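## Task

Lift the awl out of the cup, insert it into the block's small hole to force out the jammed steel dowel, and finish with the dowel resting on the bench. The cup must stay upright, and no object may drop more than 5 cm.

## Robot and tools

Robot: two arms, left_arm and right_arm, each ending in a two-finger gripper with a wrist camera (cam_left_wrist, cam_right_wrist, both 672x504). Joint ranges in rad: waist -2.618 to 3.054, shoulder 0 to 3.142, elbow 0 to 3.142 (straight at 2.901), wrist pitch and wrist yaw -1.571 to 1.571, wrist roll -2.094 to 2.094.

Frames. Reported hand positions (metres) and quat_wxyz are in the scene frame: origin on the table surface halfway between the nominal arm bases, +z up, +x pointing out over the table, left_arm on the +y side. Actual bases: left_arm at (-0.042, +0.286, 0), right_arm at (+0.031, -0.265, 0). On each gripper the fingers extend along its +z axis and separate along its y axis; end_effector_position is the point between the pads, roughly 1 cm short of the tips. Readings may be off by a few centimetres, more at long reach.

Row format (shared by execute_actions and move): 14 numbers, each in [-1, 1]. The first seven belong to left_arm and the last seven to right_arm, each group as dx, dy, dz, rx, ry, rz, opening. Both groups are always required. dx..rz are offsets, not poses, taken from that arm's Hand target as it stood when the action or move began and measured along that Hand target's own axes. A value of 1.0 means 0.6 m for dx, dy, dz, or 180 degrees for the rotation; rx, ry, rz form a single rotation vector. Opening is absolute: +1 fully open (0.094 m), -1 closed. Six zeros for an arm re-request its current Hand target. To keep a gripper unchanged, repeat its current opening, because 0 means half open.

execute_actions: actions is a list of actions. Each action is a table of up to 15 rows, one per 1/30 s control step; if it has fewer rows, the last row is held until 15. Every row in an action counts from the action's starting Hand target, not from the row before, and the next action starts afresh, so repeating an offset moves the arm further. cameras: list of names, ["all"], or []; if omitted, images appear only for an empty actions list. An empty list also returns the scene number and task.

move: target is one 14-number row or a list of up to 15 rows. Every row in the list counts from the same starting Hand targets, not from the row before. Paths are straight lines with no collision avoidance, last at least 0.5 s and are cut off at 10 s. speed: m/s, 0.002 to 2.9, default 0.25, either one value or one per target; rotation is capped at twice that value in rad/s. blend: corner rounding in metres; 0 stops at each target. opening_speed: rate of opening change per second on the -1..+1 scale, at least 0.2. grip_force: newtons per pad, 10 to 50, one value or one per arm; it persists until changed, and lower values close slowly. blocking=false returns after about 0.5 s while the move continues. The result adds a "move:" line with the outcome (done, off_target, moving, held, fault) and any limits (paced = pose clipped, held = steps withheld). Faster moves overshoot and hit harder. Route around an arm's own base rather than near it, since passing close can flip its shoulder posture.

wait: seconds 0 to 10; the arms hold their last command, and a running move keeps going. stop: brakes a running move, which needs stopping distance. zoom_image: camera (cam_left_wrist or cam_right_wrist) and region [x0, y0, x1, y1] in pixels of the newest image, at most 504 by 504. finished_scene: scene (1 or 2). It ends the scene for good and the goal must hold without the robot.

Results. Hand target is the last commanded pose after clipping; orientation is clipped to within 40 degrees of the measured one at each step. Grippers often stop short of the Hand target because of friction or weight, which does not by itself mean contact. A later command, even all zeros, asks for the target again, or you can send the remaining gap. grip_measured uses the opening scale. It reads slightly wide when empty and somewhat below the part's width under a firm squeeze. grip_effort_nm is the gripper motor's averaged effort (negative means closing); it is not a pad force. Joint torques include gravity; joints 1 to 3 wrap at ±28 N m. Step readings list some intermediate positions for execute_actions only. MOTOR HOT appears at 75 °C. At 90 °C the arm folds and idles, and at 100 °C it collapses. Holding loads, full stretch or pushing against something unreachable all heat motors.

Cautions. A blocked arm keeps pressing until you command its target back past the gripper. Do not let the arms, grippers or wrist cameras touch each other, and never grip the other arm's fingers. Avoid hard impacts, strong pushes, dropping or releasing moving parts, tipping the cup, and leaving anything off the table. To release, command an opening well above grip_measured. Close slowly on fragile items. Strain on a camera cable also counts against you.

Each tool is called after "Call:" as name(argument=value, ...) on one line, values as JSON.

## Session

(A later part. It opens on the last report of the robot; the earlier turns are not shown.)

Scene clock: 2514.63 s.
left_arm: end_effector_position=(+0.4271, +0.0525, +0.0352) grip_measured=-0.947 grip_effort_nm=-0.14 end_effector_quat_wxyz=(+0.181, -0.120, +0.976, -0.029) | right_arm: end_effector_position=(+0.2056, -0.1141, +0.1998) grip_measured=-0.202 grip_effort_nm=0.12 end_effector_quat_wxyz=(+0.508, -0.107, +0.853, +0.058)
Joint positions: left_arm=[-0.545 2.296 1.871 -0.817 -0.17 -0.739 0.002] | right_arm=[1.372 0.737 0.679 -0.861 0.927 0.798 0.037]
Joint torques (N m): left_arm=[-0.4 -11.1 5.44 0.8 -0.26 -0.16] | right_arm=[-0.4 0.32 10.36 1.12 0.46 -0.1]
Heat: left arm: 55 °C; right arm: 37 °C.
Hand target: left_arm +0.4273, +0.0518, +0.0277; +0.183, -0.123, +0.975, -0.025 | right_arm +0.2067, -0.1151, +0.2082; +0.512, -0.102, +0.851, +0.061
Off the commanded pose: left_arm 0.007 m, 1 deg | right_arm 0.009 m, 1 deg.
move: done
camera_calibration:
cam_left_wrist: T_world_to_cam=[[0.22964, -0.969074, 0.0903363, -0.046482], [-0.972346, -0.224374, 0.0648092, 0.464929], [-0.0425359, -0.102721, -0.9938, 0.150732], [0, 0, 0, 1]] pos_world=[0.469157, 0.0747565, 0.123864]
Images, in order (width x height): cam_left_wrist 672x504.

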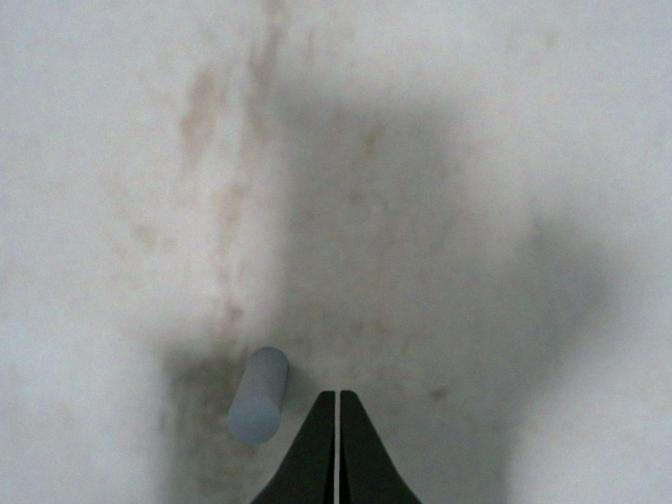

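Call:
move(target=[[0.0093, 0.0078, -0.0007, -0.006, 0.0073, 0.0015, -0.95, 0, 0, 0, 0, 0, 0, -0.2]], speed=0.04, cameras=["cam_left_wrist"])

Scene clock: 2554.60 s.
left_arm: end_effector_position=(+0.4256, +0.0534, +0.0346) grip_measured=-0.947 grip_effort_nm=-0.14 end_effector_quat_wxyz=(+0.178, -0.120, +0.976, -0.026) | right_arm: end_effector_position=(+0.2056, -0.1141, +0.1998) grip_measured=-0.202 grip_effort_nm=0.12 end_effector_quat_wxyz=(+0.508, -0.107, +0.853, +0.058)
Joint positions: left_arm=[-0.545 2.296 1.871 -0.824 -0.17 -0.74 0.002] | right_arm=[1.372 0.737 0.679 -0.861 0.927 0.798 0.037]
Joint torques (N m): left_arm=[-0.4 -11.08 5.64 0.6 -0.21 -0.15] | right_arm=[-0.4 0.32 10.36 1.13 0.46 -0.1]
Heat: left arm: 50 °C; right arm: 38 °C.
Hand target: left_arm +0.4210, +0.0550, +0.0257; +0.171, -0.123, +0.977, -0.017 | right_arm +0.2067, -0.1151, +0.2082; +0.512, -0.102, +0.851, +0.061
Off the commanded pose: left_arm 0.010 m, 1 deg | right_arm 0.009 m, 1 deg.
move: done
camera_calibration:
cam_left_wrist: T_world_to_cam=[[0.23082, -0.969213, 0.0857235, -0.0456208], [-0.971775, -0.225221, 0.0702117, 0.463378], [-0.0487434, -0.0995102, -0.993842, 0.152744], [0, 0, 0, 1]] pos_world=[0.468275, 0.0753457, 0.12318]
Images, in order (width x height): cam_left_wrist 672x504.

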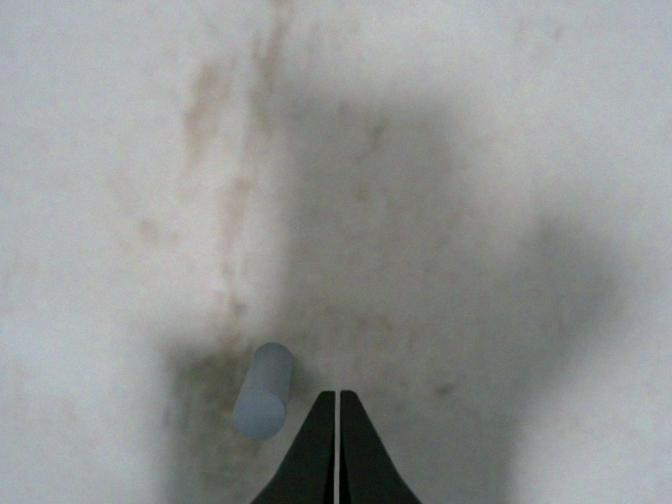

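Call:
move(target=[-0.0175, 0, 0.0012, 0, 0, 0, -0.95, 0, 0, 0, 0, 0, 0, -0.2], speed=0.04, cameras=["cam_left_wrist"])

Scene clock: 2588.47 s.
left_arm: end_effector_position=(+0.4207, +0.0596, +0.0227) grip_measured=-0.947 grip_effort_nm=-0.13 end_effector_quat_wxyz=(+0.161, -0.121, +0.979, -0.013) | right_arm: end_effector_position=(+0.2056, -0.1141, +0.1998) grip_measured=-0.202 grip_effort_nm=0.12 end_effector_quat_wxyz=(+0.508, -0.107, +0.853, +0.058)
Joint positions: left_arm=[-0.54 2.318 1.875 -0.85 -0.17 -0.74 0.002] | right_arm=[1.372 0.737 0.679 -0.861 0.927 0.798 0.037]
Joint torques (N m): left_arm=[0.29 -10.85 9.8 0.5 -0.16 0.04] | right_arm=[-0.42 0.31 10.35 1.13 0.46 -0.1]
Heat: left arm: 49 °C; right arm: 38 °C.
Hand target: left_arm +0.4308, +0.0577, +0.0286; +0.171, -0.123, +0.977, -0.017 | right_arm +0.2067, -0.1151, +0.2082; +0.512, -0.102, +0.851, +0.061
Off the commanded pose: left_arm 0.012 m, 1 deg | right_arm 0.009 m, 1 deg.
move: off_target (left_arm)
camera_calibration:
cam_left_wrist: T_world_to_cam=[[0.239194, -0.969423, 0.0548168, -0.0402049], [-0.967066, -0.232792, 0.102917, 0.458489], [-0.0870096, -0.0776286, -0.993178, 0.156027], [0, 0, 0, 1]] pos_world=[0.466582, 0.0798694, 0.10998]
Images, in order (width x height): cam_left_wrist 672x504.

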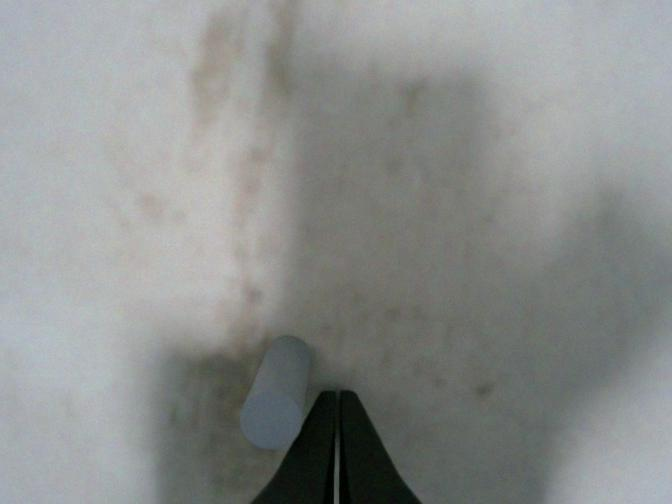

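Call:
move(target=[-0.035, 0, 0.003, 0, 0, 0, -0.95, 0, 0, 0, 0, 0, 0, -0.2], speed=0.04, cameras=["all"])

Scene clock: 2609.03 s.
left_arm: end_effector_position=(+0.4411, +0.0648, +0.0281) grip_measured=-0.947 grip_effort_nm=-0.13 end_effector_quat_wxyz=(+0.162, -0.124, +0.979, -0.012) | right_arm: end_effector_position=(+0.2056, -0.1141, +0.1998) grip_measured=-0.202 grip_effort_nm=0.13 end_effector_quat_wxyz=(+0.508, -0.107, +0.853, +0.058)
Joint positions: left_arm=[-0.51 2.382 2.007 -0.914 -0.165 -0.717 0.002] | right_arm=[1.372 0.737 0.679 -0.861 0.927 0.798 0.037]
Joint torques (N m): left_arm=[0.31 -11.22 9.95 0.51 -0.11 0.08] | right_arm=[-0.42 0.32 10.36 1.13 0.47 -0.1]
Heat: left arm: 49 °C; right arm: 38 °C.
Hand target: left_arm +0.4505, +0.0627, +0.0336; +0.171, -0.123, +0.978, -0.017 | right_arm +0.2067, -0.1151, +0.2082; +0.512, -0.102, +0.851, +0.061
Off the commanded pose: left_arm 0.011 m, 1 deg | right_arm 0.009 m, 1 deg.
move: off_target (left_arm)
camera_calibration:
cam_left_wrist: T_world_to_cam=[[0.245419, -0.967847, 0.0551487, -0.0432071], [-0.965716, -0.239119, 0.101067, 0.478808], [-0.0846306, -0.0780618, -0.99335, 0.16257], [0, 0, 0, 1]] pos_world=[0.486754, 0.0853648, 0.11548]
cam_right_wrist: T_world_to_cam=[[0.270116, -0.96282, -0.00398463, -0.160764], [-0.787826, -0.218639, -0.575784, 0.290493], [0.553505, 0.158667, -0.817592, 0.159051], [0, 0, 0, 1]] pos_world=[0.184247, -0.11651, 0.29666]

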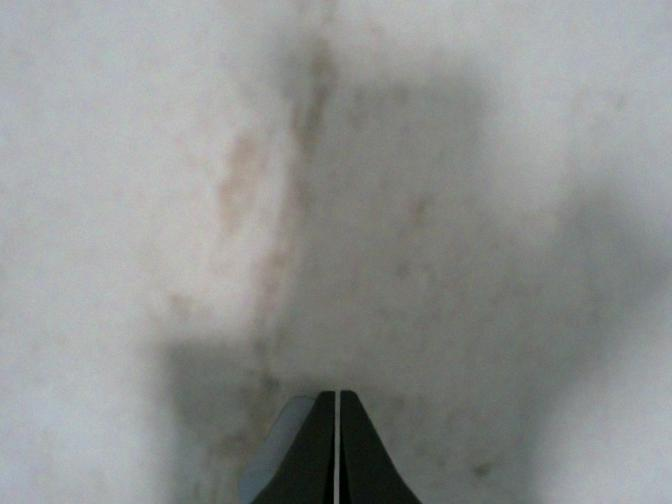

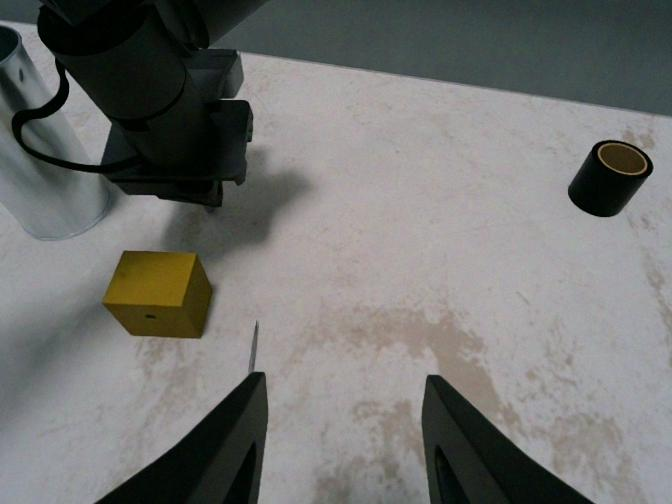

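Call:
execute_actions(actions=[])

Scene clock: 2644.37 s.
left_arm: end_effector_position=(+0.4410, +0.0649, +0.0281) grip_measured=-0.947 grip_effort_nm=-0.13 end_effector_quat_wxyz=(+0.162, -0.124, +0.979, -0.012) | right_arm: end_effector_position=(+0.2056, -0.1141, +0.1998) grip_measured=-0.202 grip_effort_nm=0.13 end_effector_quat_wxyz=(+0.508, -0.107, +0.853, +0.058)
Joint positions: left_arm=[-0.51 2.382 2.007 -0.914 -0.165 -0.717 0.002] | right_arm=[1.372 0.737 0.679 -0.861 0.927 0.798 0.037]
Joint velocities: within noise
Joint torques (N m): left_arm=[0.31 -11.21 9.95 0.5 -0.12 0.09] | right_arm=[-0.4 0.32 10.36 1.12 0.46 -0.1]
Heat: left arm: 54 °C; right arm: 38 °C.
Hand target: left_arm +0.4505, +0.0627, +0.0336; +0.171, -0.122, +0.978, -0.017 | right_arm +0.2067, -0.1151, +0.2082; +0.512, -0.102, +0.851, +0.061
Tool commands: left_gripper/opening=-0.95 right_gripper/opening=-0.2
Off the commanded pose: left_arm 0.011 m, 1 deg | right_arm 0.009 m, 1 deg.
camera_calibration:
cam_left_wrist: T_world_to_cam=[[0.245093, -0.96795, 0.0547967, -0.0429707], [-0.965764, -0.238802, 0.101363, 0.478685], [-0.0850284, -0.077764, -0.993339, 0.16263], [0, 0, 0, 1]] pos_world=[0.486657, 0.0853641, 0.115381]
cam_right_wrist: T_world_to_cam=[[0.270116, -0.96282, -0.00398463, -0.160764], [-0.787826, -0.218639, -0.575784, 0.290493], [0.553505, 0.158667, -0.817592, 0.159051], [0, 0, 0, 1]] pos_world=[0.184247, -0.11651, 0.29666]

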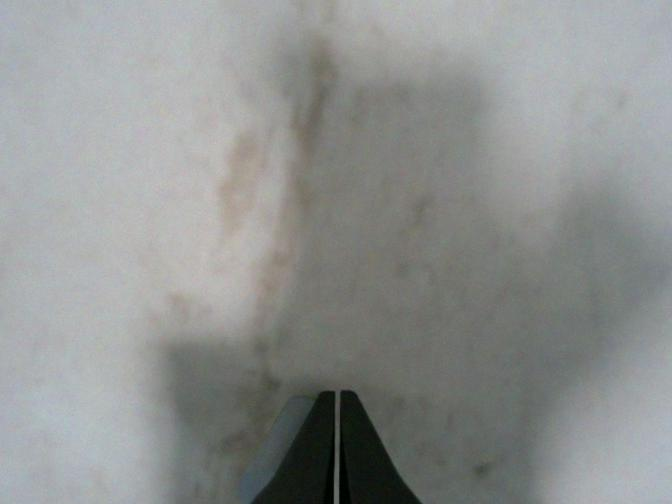

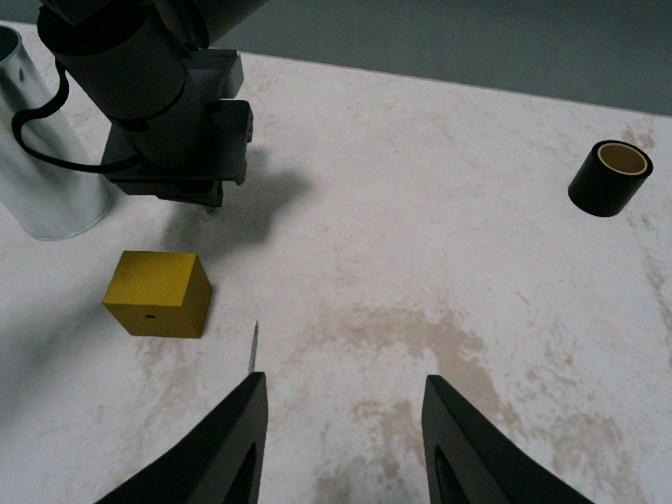

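Call:
zoom_image(camera="cam_left_wrist", region=[180, 340, 420, 504])

Call:
zoom_image(camera="cam_right_wrist", region=[100, 120, 300, 270])

Scaled by 2.100 from the camera's 672x504 image, which has a finer 960x720 frame.

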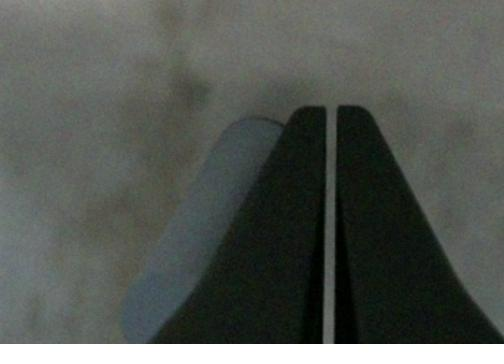

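Scaled by 2.520 from the camera's 672x504 image, which has a finer 960x720 frame.

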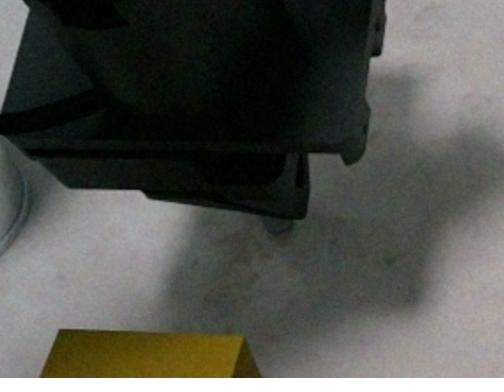

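Call:
move(target=[0,0,0,0,0,0,-0.5, 0,0,0,0,0,0,-0.2], opening_speed=0.25, cameras=["cam_left_wrist"])

Call:
zoom_image(camera="cam_left_wrist", region=[180, 340, 420, 504])

Scene clock: 2680.20 s.
left_arm: end_effector_position=(+0.4409, +0.0649, +0.0281) grip_measured=-0.503 grip_effort_nm=0.14 end_effector_quat_wxyz=(+0.161, -0.124, +0.979, -0.012) | right_arm: end_effector_position=(+0.2056, -0.1141, +0.1998) grip_measured=-0.202 grip_effort_nm=0.12 end_effector_quat_wxyz=(+0.508, -0.107, +0.853, +0.058)
Joint positions: left_arm=[-0.51 2.382 2.007 -0.915 -0.165 -0.717 0.023] | right_arm=[1.372 0.737 0.679 -0.861 0.927 0.798 0.037]
Joint torques (N m): left_arm=[0.29 -11.28 9.96 0.52 -0.15 0.08] | right_arm=[-0.4 0.31 10.36 1.13 0.46 -0.1]
Heat: left arm: 54 °C; right arm: 39 °C.
Hand target: left_arm +0.4505, +0.0627, +0.0336; +0.171, -0.123, +0.978, -0.017 | right_arm +0.2067, -0.1151, +0.2082; +0.512, -0.102, +0.851, +0.061
Off the commanded pose: left_arm 0.011 m, 1 deg | right_arm 0.009 m, 1 deg.
move: off_target (left_arm)
camera_calibration:
cam_left_wrist: T_world_to_cam=[[0.245048, -0.967962, 0.0547761, -0.0429207], [-0.965731, -0.238719, 0.101863, 0.47851], [-0.0855234, -0.0778603, -0.993289, 0.162865], [0, 0, 0, 1]] pos_world=[0.486558, 0.0853645, 0.115381]
Images, in order (width x height): cam_left_wrist 672x504.

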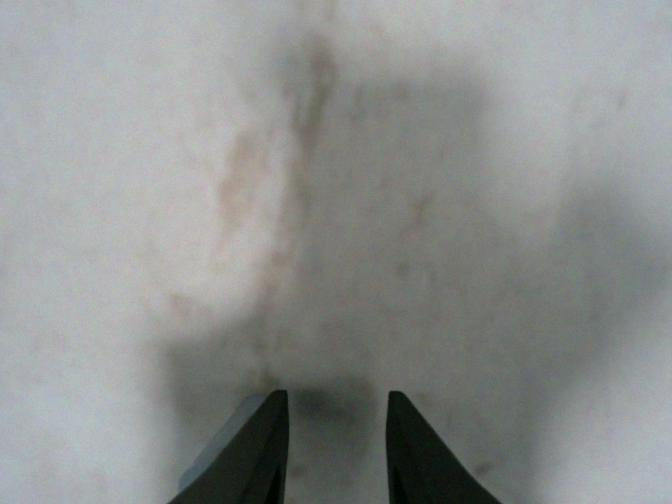

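Scaled by 2.100 from the camera's 672x504 image, which has a finer 960x720 frame.

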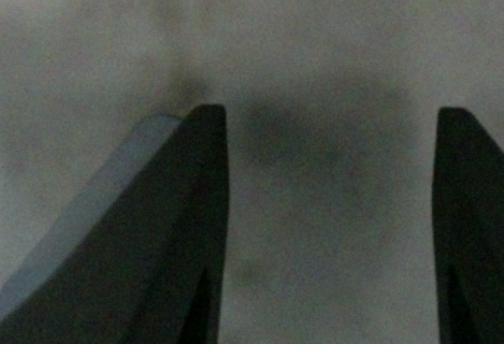

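Call:
move(target=[0,0,0,0,0,0,-0.05, 0,0,0,0,0,0,-0.2], opening_speed=0.25, cameras=["cam_left_wrist"])

Call:
zoom_image(camera="cam_left_wrist", region=[80, 340, 320, 504])

Scene clock: 2687.50 s.
left_arm: end_effector_position=(+0.4408, +0.0648, +0.0280) grip_measured=-0.053 grip_effort_nm=0.13 end_effector_quat_wxyz=(+0.161, -0.124, +0.979, -0.012) | right_arm: end_effector_position=(+0.2056, -0.1141, +0.1998) grip_measured=-0.202 grip_effort_nm=0.12 end_effector_quat_wxyz=(+0.508, -0.107, +0.853, +0.058)
Joint positions: left_arm=[-0.51 2.382 2.007 -0.915 -0.164 -0.717 0.045] | right_arm=[1.372 0.737 0.679 -0.861 0.927 0.798 0.037]
Joint torques (N m): left_arm=[0.39 -11.29 9.96 0.52 -0.15 0.08] | right_arm=[-0.4 0.34 10.36 1.13 0.46 -0.1]
Heat: left arm: 54 °C; right arm: 39 °C.
Hand target: left_arm +0.4505, +0.0627, +0.0336; +0.171, -0.122, +0.978, -0.017 | right_arm +0.2067, -0.1151, +0.2082; +0.512, -0.102, +0.851, +0.061
Off the commanded pose: left_arm 0.011 m, 1 deg | right_arm 0.009 m, 1 deg.
move: off_target (left_arm)
camera_calibration:
cam_left_wrist: T_world_to_cam=[[0.24457, -0.968088, 0.0546902, -0.0427592], [-0.965799, -0.238206, 0.102422, 0.478424], [-0.0861261, -0.0778691, -0.993236, 0.163046], [0, 0, 0, 1]] pos_world=[0.486562, 0.085265, 0.115281]
Images, in order (width x height): cam_left_wrist 672x504.

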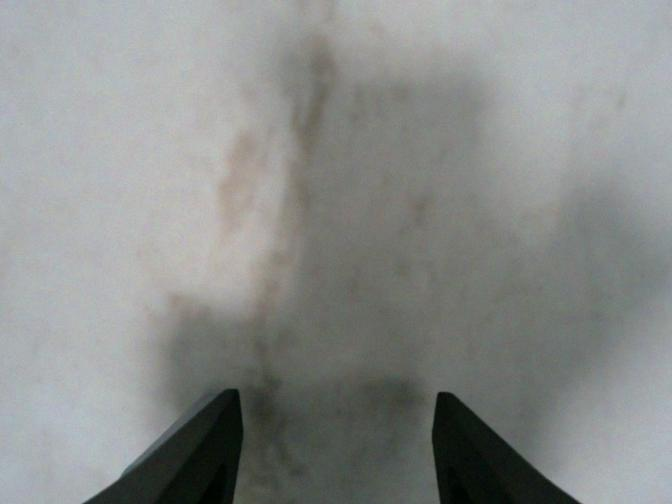

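Scaled by 2.100 from the camera's 672x504 image, which has a finer 960x720 frame.

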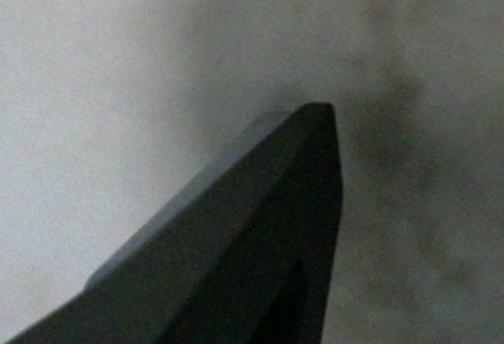

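Call:
move(target=[0,0,0,0,0,0,-0.9, 0,0,0,0,0,0,-0.2], opening_speed=0.5, cameras=["cam_left_wrist"])

Call:
zoom_image(camera="cam_left_wrist", region=[80, 340, 320, 504])

Scene clock: 2718.40 s.
left_arm: end_effector_position=(+0.4406, +0.0649, +0.0280) grip_measured=-0.897 grip_effort_nm=-0.14 end_effector_quat_wxyz=(+0.161, -0.124, +0.979, -0.012) | right_arm: end_effector_position=(+0.2056, -0.1141, +0.1998) grip_measured=-0.202 grip_effort_nm=0.12 end_effector_quat_wxyz=(+0.508, -0.107, +0.853, +0.058)
Joint positions: left_arm=[-0.51 2.382 2.007 -0.916 -0.164 -0.717 0.005] | right_arm=[1.372 0.737 0.679 -0.861 0.927 0.798 0.037]
Joint torques (N m): left_arm=[0.34 -11.32 9.98 0.52 -0.13 0.08] | right_arm=[-0.42 0.31 10.36 1.13 0.46 -0.1]
Heat: left arm: 54 °C; right arm: 39 °C.
Hand target: left_arm +0.4505, +0.0628, +0.0336; +0.171, -0.122, +0.978, -0.017 | right_arm +0.2067, -0.1151, +0.2082; +0.512, -0.102, +0.851, +0.061
Off the commanded pose: left_arm 0.012 m, 1 deg | right_arm 0.009 m, 1 deg.
move: off_target (left_arm)
camera_calibration:
cam_left_wrist: T_world_to_cam=[[0.244574, -0.968117, 0.0541539, -0.0425719], [-0.965745, -0.238218, 0.102906, 0.478282], [-0.0867243, -0.0774668, -0.993216, 0.163202], [0, 0, 0, 1]] pos_world=[0.486464, 0.0853637, 0.115183]
Images, in order (width x height): cam_left_wrist 672x504.

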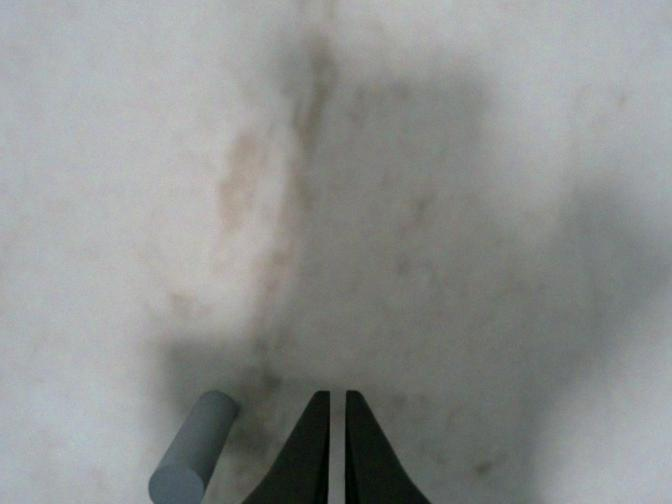

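Scaled by 2.100 from the camera's 672x504 image, which has a finer 960x720 frame.

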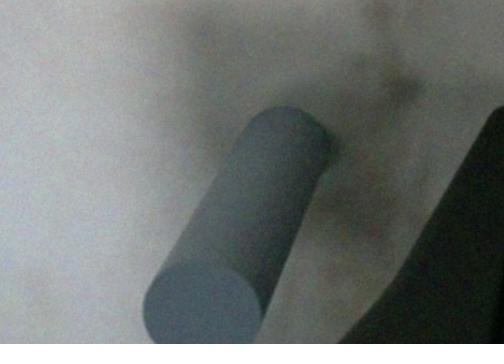

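Call:
move(target=[[-0.0167,0,-0.0918,0,0,0,-0.9, 0,0,0,0,0,0,-0.2],[-0.0197,0.0548,-0.1065,0.0063,-0.0283,0.0783,0.2, 0,0,0,0,0,0,-0.2]], speed=0.12, cameras=["cam_left_wrist"])

Scene clock: 2838.27 s.
left_arm: end_effector_position=(+0.4268, +0.0937, +0.0703) grip_measured=+0.197 grip_effort_nm=0.13 end_effector_quat_wxyz=(+0.184, +0.001, +0.983, +0.005) | right_arm: end_effector_position=(+0.2056, -0.1141, +0.1998) grip_measured=-0.202 grip_effort_nm=0.12 end_effector_quat_wxyz=(+0.508, -0.107, +0.853, +0.058)
Joint positions: left_arm=[-0.474 2.195 1.843 -0.887 -0.168 -0.421 0.056] | right_arm=[1.372 0.737 0.679 -0.861 0.927 0.798 0.037]
Joint torques (N m): left_arm=[0.31 -15.87 5.34 0.83 -0.31 0.07] | right_arm=[-0.4 0.32 10.37 1.13 0.46 -0.1]
Heat: left arm: 53 °C; right arm: 40 °C.
Hand target: left_arm +0.4320, +0.0970, +0.0953; +0.216, -0.001, +0.976, +0.000 | right_arm +0.2067, -0.1151, +0.2082; +0.512, -0.102, +0.851, +0.061
Off the commanded pose: left_arm 0.026 m, 4 deg | right_arm 0.009 m, 1 deg.
move: off_target (left_arm); target 2's new opening was sent with left_arm's hand 0.026 m and 4 deg from that target
camera_calibration:
cam_left_wrist: T_world_to_cam=[[0.00605395, -0.999797, -0.0192174, 0.0962813], [-0.998737, -0.00700389, 0.0497549, 0.46357], [-0.0498794, 0.018892, -0.998577, 0.181996], [0, 0, 0, 1]] pos_world=[0.471479, 0.0960703, 0.160522]
Images, in order (width x height): cam_left_wrist 672x504.

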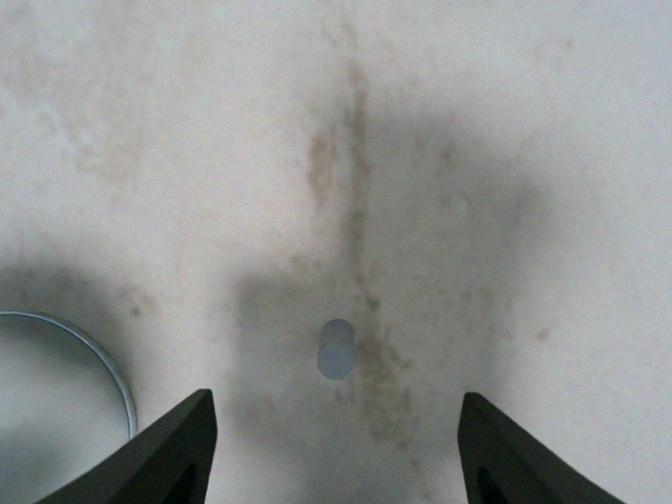

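Call:
move(target=[0.0257,0,0.0805,0,0,0,0.2, 0,0,0,0,0,0,-0.2], speed=0.06, cameras=["cam_left_wrist"])

Scene clock: 2882.37 s.
left_arm: end_effector_position=(+0.4355, +0.0929, +0.0474) grip_measured=+0.197 grip_effort_nm=0.13 end_effector_quat_wxyz=(+0.209, -0.002, +0.978, -0.006) | right_arm: end_effector_position=(+0.2056, -0.1141, +0.1998) grip_measured=-0.202 grip_effort_nm=0.12 end_effector_quat_wxyz=(+0.508, -0.107, +0.853, +0.058)
Joint positions: left_arm=[-0.468 2.195 1.731 -0.718 -0.168 -0.416 0.056] | right_arm=[1.372 0.737 0.679 -0.861 0.927 0.798 0.037]
Joint torques (N m): left_arm=[0.34 -11.28 5.44 0.9 -0.24 0.09] | right_arm=[-0.4 0.32 10.36 1.13 0.46 -0.1]
Heat: left arm: 51 °C; right arm: 40 °C.
Hand target: left_arm +0.4384, +0.0968, +0.0450; +0.216, -0.001, +0.976, +0.000 | right_arm +0.2067, -0.1151, +0.2082; +0.512, -0.102, +0.851, +0.061
Off the commanded pose: left_arm 0.005 m, 1 deg | right_arm 0.009 m, 1 deg.
move: done
camera_calibration:
cam_left_wrist: T_world_to_cam=[[0.00723923, -0.999968, 0.0033114, 0.0934401], [-0.999974, -0.00724129, -0.000611441, 0.476278], [0.000635401, -0.00330688, -0.999994, 0.139566], [0, 0, 0, 1]] pos_world=[0.475501, 0.0973475, 0.139547]
Images, in order (width x height): cam_left_wrist 672x504.

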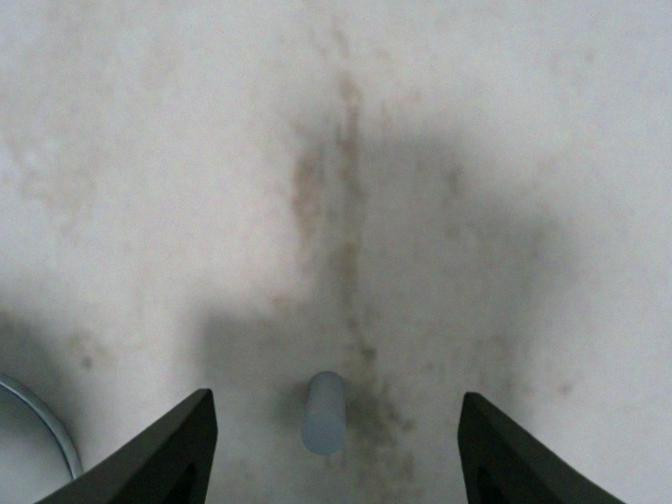

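Call:
move(target=[0.0172,0.005,0.0268,0,0,0,0.2, 0,0,0,0,0,0,-0.2], speed=0.05, cameras=["cam_left_wrist"])

Scene clock: 2892.70 s.
left_arm: end_effector_position=(+0.4333, +0.0959, +0.0311) grip_measured=+0.197 grip_effort_nm=0.13 end_effector_quat_wxyz=(+0.212, -0.002, +0.977, -0.006) | right_arm: end_effector_position=(+0.2056, -0.1141, +0.1998) grip_measured=-0.202 grip_effort_nm=0.13 end_effector_quat_wxyz=(+0.508, -0.107, +0.853, +0.058)
Joint positions: left_arm=[-0.465 2.195 1.662 -0.644 -0.168 -0.412 0.056] | right_arm=[1.372 0.737 0.679 -0.861 0.927 0.798 0.037]
Joint torques (N m): left_arm=[0.38 -10.74 5.44 0.94 -0.24 0.09] | right_arm=[-0.4 0.32 10.36 1.13 0.46 -0.1]
Heat: left arm: 50 °C; right arm: 40 °C.
Hand target: left_arm +0.4358, +0.0999, +0.0260; +0.216, -0.001, +0.976, +0.000 | right_arm +0.2067, -0.1151, +0.2082; +0.512, -0.102, +0.851, +0.061
Off the commanded pose: left_arm 0.007 m, 1 deg | right_arm 0.009 m, 1 deg.
move: done
camera_calibration:
cam_left_wrist: T_world_to_cam=[[0.00752631, -0.999962, 0.00434716, 0.0963505], [-0.999955, -0.00755148, -0.00580307, 0.474336], [0.00583568, -0.00430328, -0.999974, 0.121313], [0, 0, 0, 1]] pos_world=[0.472882, 0.100451, 0.123643]
Images, in order (width x height): cam_left_wrist 672x504.

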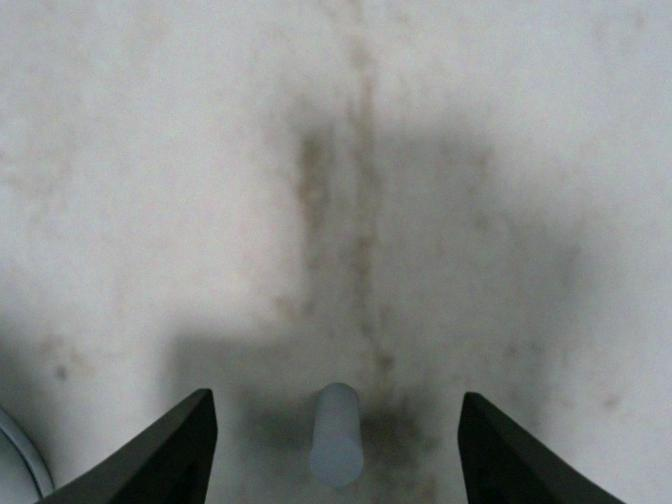

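Call:
move(target=[0,0,0,0,0,0,-0.79, 0,0,0,0,0,0,-0.2], opening_speed=0.4, cameras=["cam_left_wrist"])

Scene clock: 2903.73 s.
left_arm: end_effector_position=(+0.4335, +0.0958, +0.0312) grip_measured=-0.785 grip_effort_nm=-0.69 end_effector_quat_wxyz=(+0.212, -0.002, +0.977, -0.006) | right_arm: end_effector_position=(+0.2056, -0.1141, +0.1998) grip_measured=-0.202 grip_effort_nm=0.12 end_effector_quat_wxyz=(+0.508, -0.107, +0.853, +0.058)
Joint positions: left_arm=[-0.465 2.195 1.662 -0.643 -0.168 -0.412 0.01] | right_arm=[1.372 0.737 0.679 -0.861 0.927 0.798 0.037]
Joint torques (N m): left_arm=[0.35 -10.76 5.33 0.92 -0.22 0.09] | right_arm=[-0.4 0.32 10.36 1.13 0.46 -0.1]
Heat: left arm: 49 °C; right arm: 40 °C.
Hand target: left_arm +0.4358, +0.0999, +0.0260; +0.216, -0.001, +0.976, +0.000 | right_arm +0.2067, -0.1151, +0.2082; +0.512, -0.102, +0.851, +0.061
Off the commanded pose: left_arm 0.007 m, 1 deg | right_arm 0.009 m, 1 deg.
move: done
camera_calibration:
cam_left_wrist: T_world_to_cam=[[0.00752458, -0.999961, 0.00465242, 0.0962133], [-0.99995, -0.00755474, -0.00650075, 0.474518], [0.00653565, -0.00460327, -0.999968, 0.121109], [0, 0, 0, 1]] pos_world=[0.472979, 0.100352, 0.123742]
Images, in order (width x height): cam_left_wrist 672x504.

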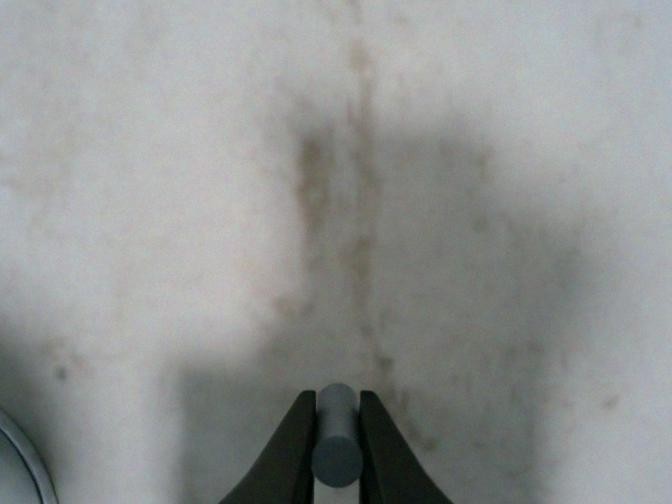

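Call:
move(target=[-0.0282,0,-0.0604,0,0,0,-0.79, 0,0,0,0,0,0,-0.2], speed=0.06, cameras=["cam_left_wrist"])

Scene clock: 2926.50 s.
left_arm: end_effector_position=(+0.4199, +0.1023, +0.0336) grip_measured=-0.785 grip_effort_nm=-0.71 end_effector_quat_wxyz=(+0.179, +0.002, +0.984, +0.010) | right_arm: end_effector_position=(+0.2056, -0.1141, +0.1998) grip_measured=-0.202 grip_effort_nm=0.13 end_effector_quat_wxyz=(+0.508, -0.107, +0.853, +0.058)
Joint positions: left_arm=[-0.465 2.195 1.699 -0.755 -0.168 -0.412 0.01] | right_arm=[1.372 0.737 0.679 -0.861 0.927 0.798 0.037]
Joint torques (N m): left_arm=[0.39 -14.17 9.72 0.65 -0.24 0.08] | right_arm=[-0.4 0.31 10.35 1.13 0.46 -0.1]
Heat: left arm: 48 °C; right arm: 40 °C.
Hand target: left_arm +0.4359, +0.0999, +0.0661; +0.216, -0.001, +0.976, +0.000 | right_arm +0.2067, -0.1151, +0.2082; +0.512, -0.102, +0.851, +0.061
Off the commanded pose: left_arm 0.036 m, 4 deg | right_arm 0.009 m, 1 deg.
move: off_target (left_arm)
camera_calibration:
cam_left_wrist: T_world_to_cam=[[0.00638075, -0.99958, -0.0282513, 0.104306], [-0.998075, -0.00810892, 0.0614856, 0.457987], [-0.0616889, 0.0278046, -0.997708, 0.148803], [0, 0, 0, 1]] pos_world=[0.465619, 0.103839, 0.123249]
Images, in order (width x height): cam_left_wrist 672x504.

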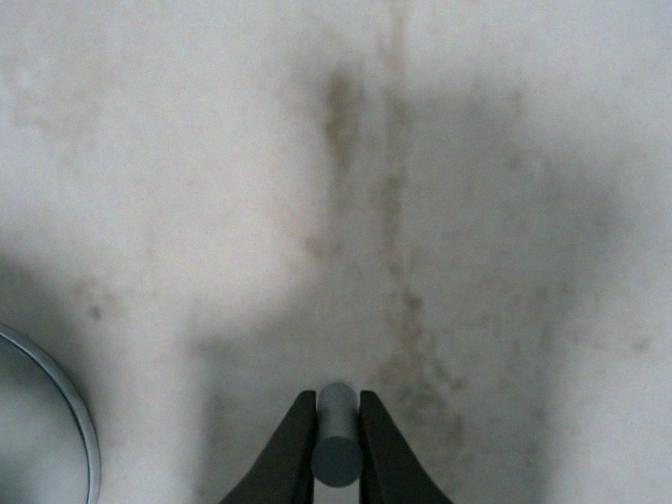

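Call:
move(target=[-0.0176,0,-0.0378,0,0,0,-0.79, 0,0,0,0,0,0,-0.2], speed=0.06)

Scene clock: 2933.70 s.
left_arm: end_effector_position=(+0.4209, +0.1018, +0.0516) grip_measured=-0.785 grip_effort_nm=-0.68 end_effector_quat_wxyz=(+0.173, +0.002, +0.985, +0.012) | right_arm: end_effector_position=(+0.2056, -0.1141, +0.1998) grip_measured=-0.202 grip_effort_nm=0.12 end_effector_quat_wxyz=(+0.508, -0.107, +0.853, +0.058)
Joint positions: left_arm=[-0.465 2.195 1.776 -0.845 -0.168 -0.412 0.01] | right_arm=[1.372 0.737 0.679 -0.861 0.927 0.798 0.037]
Joint torques (N m): left_arm=[0.43 -15.42 9.73 0.58 -0.25 0.08] | right_arm=[-0.42 0.32 10.36 1.13 0.46 -0.1]
Heat: left arm: 49 °C; right arm: 40 °C.
Hand target: left_arm +0.4359, +0.0998, +0.0911; +0.216, -0.001, +0.976, +0.000 | right_arm +0.2067, -0.1151, +0.2082; +0.512, -0.102, +0.851, +0.061
Off the commanded pose: left_arm 0.042 m, 5 deg | right_arm 0.009 m, 1 deg.
move: off_target (left_arm)

Call:
wait(seconds=0.1, cameras=["all"])

Call:
zoom_image(camera="cam_right_wrist", region=[0, 0, 300, 260])

Scene clock: 2944.27 s.
left_arm: end_effector_position=(+0.4207, +0.1019, +0.0515) grip_measured=-0.786 grip_effort_nm=-0.84 end_effector_quat_wxyz=(+0.172, +0.002, +0.985, +0.012) | right_arm: end_effector_position=(+0.2056, -0.1141, +0.1998) grip_measured=-0.202 grip_effort_nm=0.12 end_effector_quat_wxyz=(+0.508, -0.107, +0.853, +0.058)
Joint positions: left_arm=[-0.465 2.195 1.776 -0.846 -0.168 -0.412 0.01] | right_arm=[1.372 0.737 0.679 -0.861 0.927 0.798 0.037]
Joint velocities: left_arm=[0.002 -0.017 0.007 -0.081 -0.007 -0.037 0.01] | right_arm=[within noise]
Joint torques (N m): left_arm=[0.38 -15.46 9.73 0.61 -0.26 0.1] | right_arm=[-0.4 0.32 10.36 1.12 0.46 -0.1]
Heat: left arm: 49 °C; right arm: 40 °C.
Hand target: left_arm +0.4359, +0.0999, +0.0910; +0.216, -0.001, +0.976, +0.000 | right_arm +0.2067, -0.1151, +0.2082; +0.512, -0.102, +0.851, +0.061
Tool commands: left_gripper/opening=-0.79 right_gripper/opening=-0.2
Off the commanded pose: left_arm 0.042 m, 5 deg | right_arm 0.009 m, 1 deg.
wait: 0.10 s; at rest from the start
camera_calibration:
cam_left_wrist: T_world_to_cam=[[0.00593369, -0.999396, -0.0342391, 0.104894], [-0.997241, -0.00844756, 0.0737499, 0.456776], [-0.0739946, 0.0337071, -0.996689, 0.171229], [0, 0, 0, 1]] pos_world=[0.467563, 0.102918, 0.140567]
cam_right_wrist: T_world_to_cam=[[0.270116, -0.96282, -0.00398463, -0.160764], [-0.787826, -0.218639, -0.575784, 0.290493], [0.553505, 0.158667, -0.817592, 0.159051], [0, 0, 0, 1]] pos_world=[0.184247, -0.11651, 0.29666]

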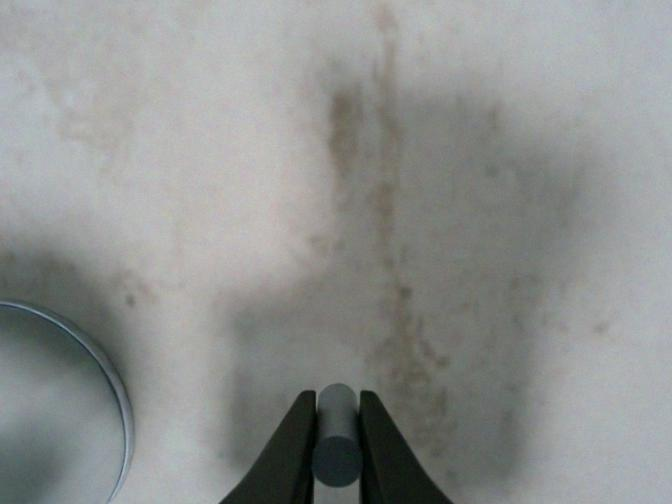

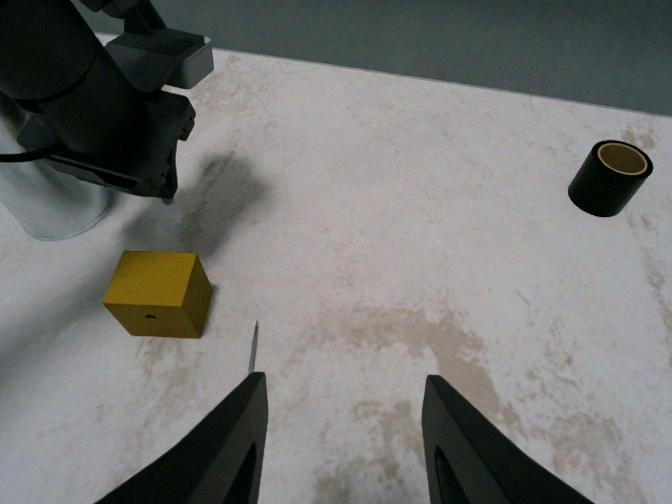

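Scaled by 1.680 from the camera's 672x504 image, which has a finer 960x720 frame.

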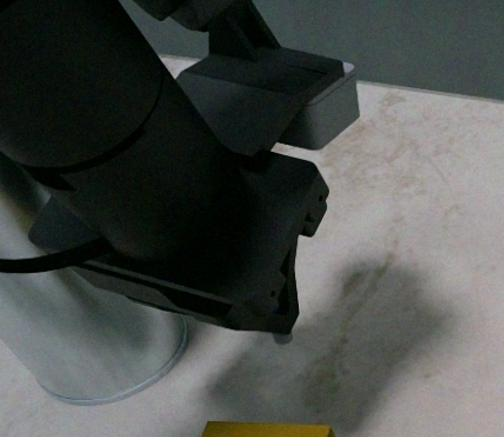

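Call:
move(target=[-0.0395,-0.0117,0.0295,0,-0.15,0,-0.79, 0,0,0,0,0,0,-0.2], speed=0.08, cameras=["all"])

Scene clock: 2958.13 s.
left_arm: end_effector_position=(+0.4617, +0.0937, +0.0577) grip_measured=-0.788 grip_effort_nm=-0.83 end_effector_quat_wxyz=(+0.408, +0.003, +0.913, +0.005) | right_arm: end_effector_position=(+0.2056, -0.1141, +0.1998) grip_measured=-0.202 grip_effort_nm=0.12 end_effector_quat_wxyz=(+0.508, -0.107, +0.853, +0.058)
Joint positions: left_arm=[-0.508 2.073 1.328 -0.05 -0.362 -0.33 0.01] | right_arm=[1.372 0.737 0.679 -0.861 0.927 0.798 0.037]
Joint torques (N m): left_arm=[-0.42 -14.42 5.49 1.48 -0.38 0.08] | right_arm=[-0.42 0.32 10.36 1.13 0.47 -0.1]
Heat: left arm: 51 °C; right arm: 40 °C.
Hand target: left_arm +0.4648, +0.0929, +0.0851; +0.438, -0.001, +0.899, +0.000 | right_arm +0.2067, -0.1151, +0.2082; +0.512, -0.102, +0.851, +0.061
Off the commanded pose: left_arm 0.027 m, 4 deg | right_arm 0.009 m, 1 deg.
move: off_target (left_arm)
camera_calibration:
cam_left_wrist: T_world_to_cam=[[0.00792407, -0.999832, -0.0165273, 0.0948228], [-0.913386, -0.000509636, -0.407095, 0.485404], [0.407018, 0.0183216, -0.913236, -0.0447134], [0, 0, 0, 1]] pos_world=[0.460808, 0.0958735, 0.158339]
cam_right_wrist: T_world_to_cam=[[0.270116, -0.96282, -0.00398463, -0.160764], [-0.787826, -0.218639, -0.575784, 0.290493], [0.553505, 0.158667, -0.817592, 0.159051], [0, 0, 0, 1]] pos_world=[0.184247, -0.11651, 0.29666]

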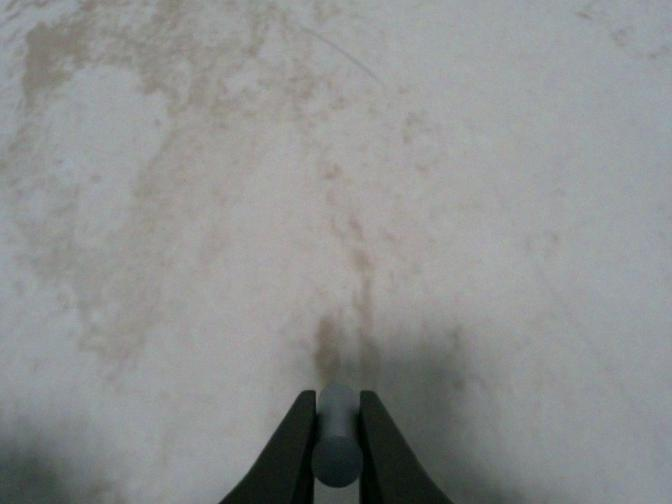

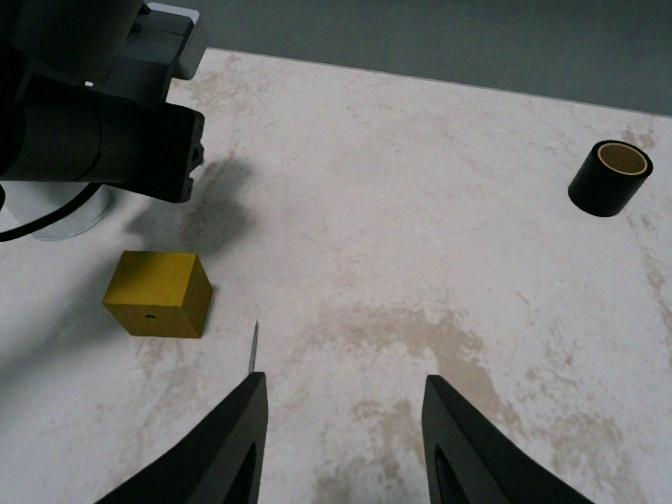

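Call:
move(target=[0.059,0,0.0462,0,-0.044,0,-0.79, 0,0,0,0,0,0,-0.2], speed=0.06, cameras=["cam_left_wrist"])

Scene clock: 2982.53 s.
left_arm: end_effector_position=(+0.4654, +0.0926, +0.0422) grip_measured=-0.787 grip_effort_nm=-0.79 end_effector_quat_wxyz=(+0.493, -0.002, +0.870, -0.006) | right_arm: end_effector_position=(+0.2056, -0.1141, +0.1998) grip_measured=-0.202 grip_effort_nm=0.12 end_effector_quat_wxyz=(+0.508, -0.107, +0.853, +0.058)
Joint positions: left_arm=[-0.524 2.116 1.138 0.381 -0.418 -0.283 0.01] | right_arm=[1.372 0.737 0.679 -0.861 0.927 0.798 0.037]
Joint torques (N m): left_arm=[-0.4 -9.31 5 1.63 -0.36 0.08] | right_arm=[-0.4 0.31 10.36 1.13 0.46 -0.1]
Heat: left arm: 54 °C; right arm: 41 °C.
Hand target: left_arm +0.4649, +0.0930, +0.0401; +0.499, -0.001, +0.867, +0.000 | right_arm +0.2067, -0.1151, +0.2082; +0.512, -0.102, +0.851, +0.061
Off the commanded pose: left_arm 0.002 m, 1 deg | right_arm 0.009 m, 1 deg.
move: done
camera_calibration:
cam_left_wrist: T_world_to_cam=[[0.00752409, -0.999939, 0.00814208, 0.0925395], [-0.819856, -0.0108304, -0.572467, 0.446868], [0.57252, -0.00236804, -0.819887, -0.139353], [0, 0, 0, 1]] pos_world=[0.445454, 0.0970436, 0.14081]
Images, in order (width x height): cam_left_wrist 672x504.

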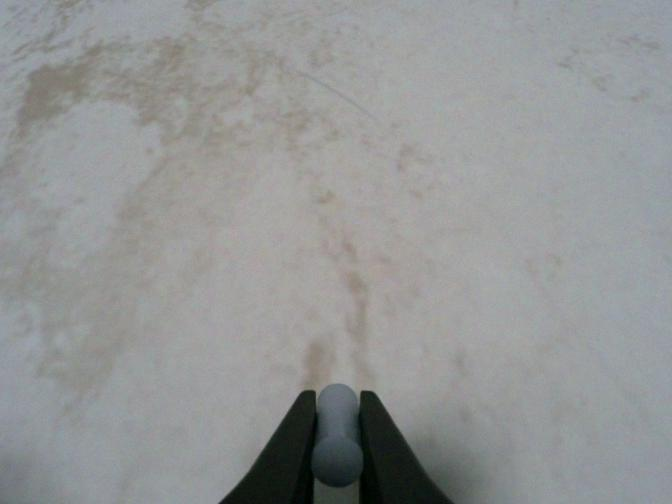

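Call:
move(target=[0.0055,0,0.0321,0,0,0,-0.79, 0,0,0,0,0,0,-0.2], speed=0.05, cameras=["all"])

Call:
zoom_image(camera="cam_right_wrist", region=[60, 100, 260, 270])

Scene clock: 2999.27 s.
left_arm: end_effector_position=(+0.4737, +0.0928, +0.0320) grip_measured=-0.787 grip_effort_nm=-0.78 end_effector_quat_wxyz=(+0.501, -0.003, +0.866, -0.004) | right_arm: end_effector_position=(+0.2056, -0.1141, +0.1998) grip_measured=-0.202 grip_effort_nm=0.12 end_effector_quat_wxyz=(+0.508, -0.107, +0.853, +0.058)
Joint positions: left_arm=[-0.518 2.169 1.154 0.437 -0.421 -0.271 0.01] | right_arm=[1.372 0.737 0.679 -0.861 0.927 0.798 0.037]
Joint torques (N m): left_arm=[0.47 -8.42 7.94 1.32 -0.15 0.06] | right_arm=[-0.42 0.31 10.36 1.12 0.46 -0.1]
Heat: left arm: 51 °C; right arm: 41 °C.
Hand target: left_arm +0.4799, +0.0931, +0.0275; +0.499, -0.001, +0.867, +0.000 | right_arm +0.2067, -0.1151, +0.2082; +0.512, -0.102, +0.851, +0.061
Off the commanded pose: left_arm 0.008 m, 1 deg | right_arm 0.009 m, 1 deg.
move: done
camera_calibration:
cam_left_wrist: T_world_to_cam=[[0.0112377, -0.999918, 0.00611949, 0.0910465], [-0.809064, -0.0126888, -0.587584, 0.443329], [0.587613, 0.00165205, -0.80914, -0.160367], [0, 0, 0, 1]] pos_world=[0.451892, 0.0969293, 0.130176]
cam_right_wrist: T_world_to_cam=[[0.270116, -0.96282, -0.00398463, -0.160764], [-0.787826, -0.218639, -0.575784, 0.290493], [0.553505, 0.158667, -0.817592, 0.159051], [0, 0, 0, 1]] pos_world=[0.184247, -0.11651, 0.29666]

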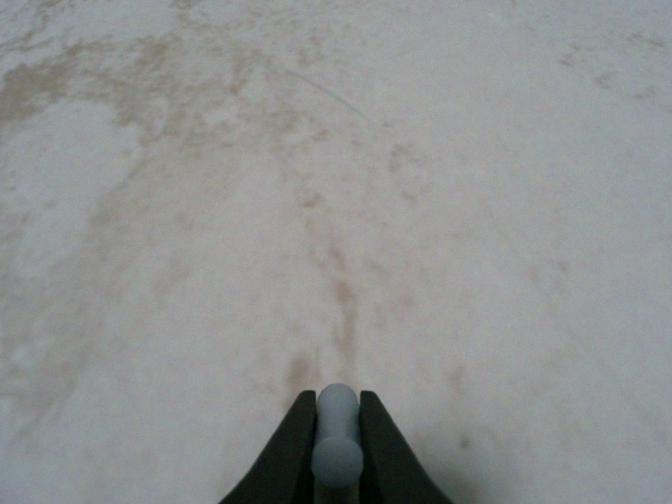

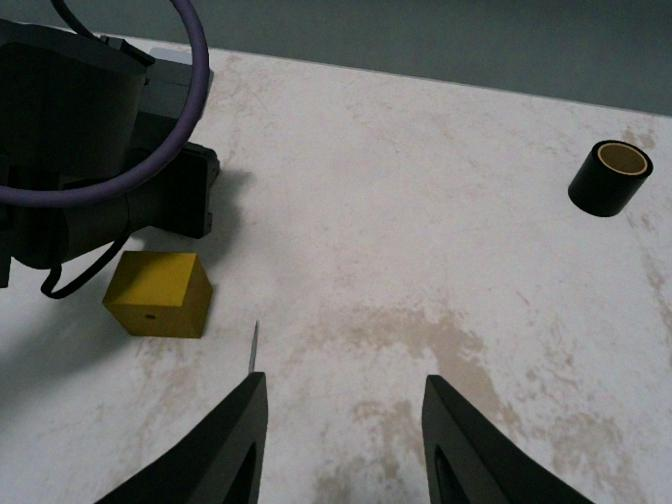

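Scaled by 2.520 from the camera's 672x504 image, which has a finer 960x720 frame.

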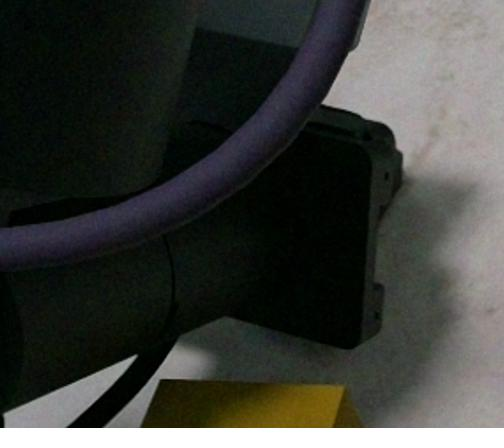

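Call:
move(target=[0.0115,0,0.0067,0,0,0,-0.79, 0,0,0,0,0,0,-0.2], speed=0.04, cameras=["all"])

Call:
zoom_image(camera="cam_left_wrist", region=[220, 340, 460, 504])

Scene clock: 3008.67 s.
left_arm: end_effector_position=(+0.4770, +0.0911, +0.0316) grip_measured=-0.786 grip_effort_nm=-0.78 end_effector_quat_wxyz=(+0.510, -0.005, +0.860, -0.008) | right_arm: end_effector_position=(+0.2056, -0.1141, +0.1998) grip_measured=-0.202 grip_effort_nm=0.12 end_effector_quat_wxyz=(+0.508, -0.107, +0.853, +0.058)
Joint positions: left_arm=[-0.518 2.185 1.154 0.477 -0.422 -0.27 0.01] | right_arm=[1.372 0.737 0.679 -0.861 0.927 0.798 0.037]
Joint torques (N m): left_arm=[0.44 -8.08 7.43 1.17 -0.12 0.06] | right_arm=[-0.4 0.32 10.36 1.13 0.46 -0.1]
Heat: left arm: 51 °C; right arm: 41 °C.
Hand target: left_arm +0.4799, +0.0931, +0.0195; +0.499, -0.001, +0.867, +0.000 | right_arm +0.2067, -0.1151, +0.2082; +0.512, -0.102, +0.851, +0.061
Off the commanded pose: left_arm 0.013 m, 2 deg | right_arm 0.009 m, 1 deg.
move: off_target (left_arm)
camera_calibration:
cam_left_wrist: T_world_to_cam=[[0.0112299, -0.999794, 0.0169215, 0.0890613], [-0.796099, -0.0191792, -0.604863, 0.440713], [0.605062, -0.00667866, -0.79615, -0.170532], [0, 0, 0, 1]] pos_world=[0.453034, 0.0963566, 0.129294]
cam_right_wrist: T_world_to_cam=[[0.270116, -0.96282, -0.00398463, -0.160764], [-0.787826, -0.218639, -0.575784, 0.290493], [0.553505, 0.158667, -0.817592, 0.159051], [0, 0, 0, 1]] pos_world=[0.184247, -0.11651, 0.29666]

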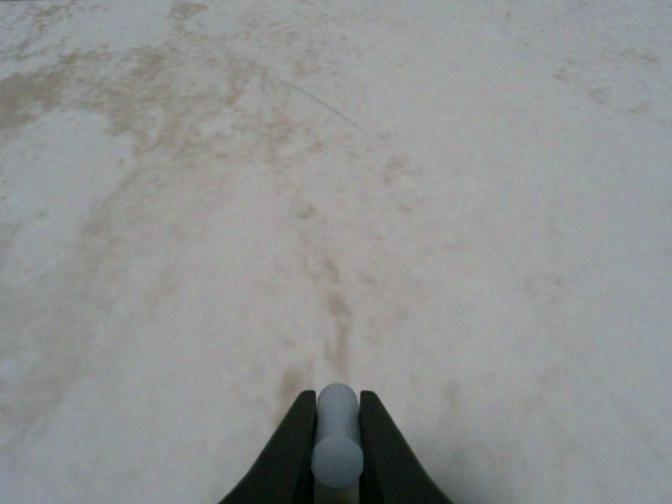

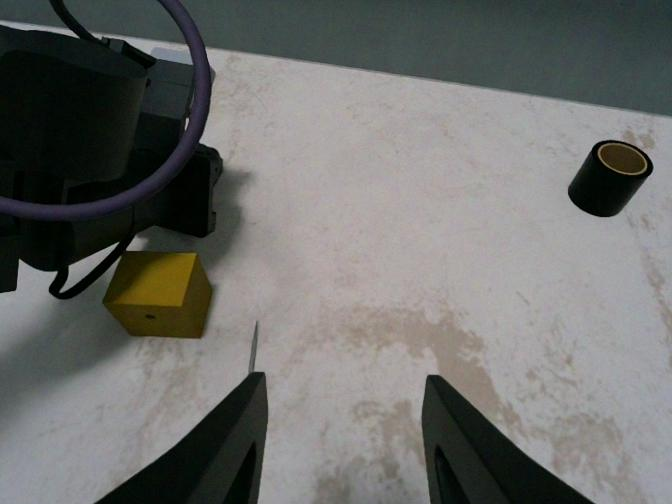

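Scaled by 2.100 from the camera's 672x504 image, which has a finer 960x720 frame.

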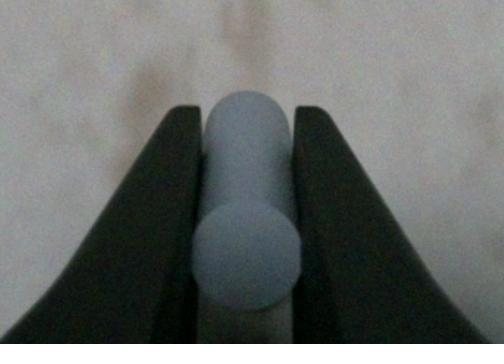

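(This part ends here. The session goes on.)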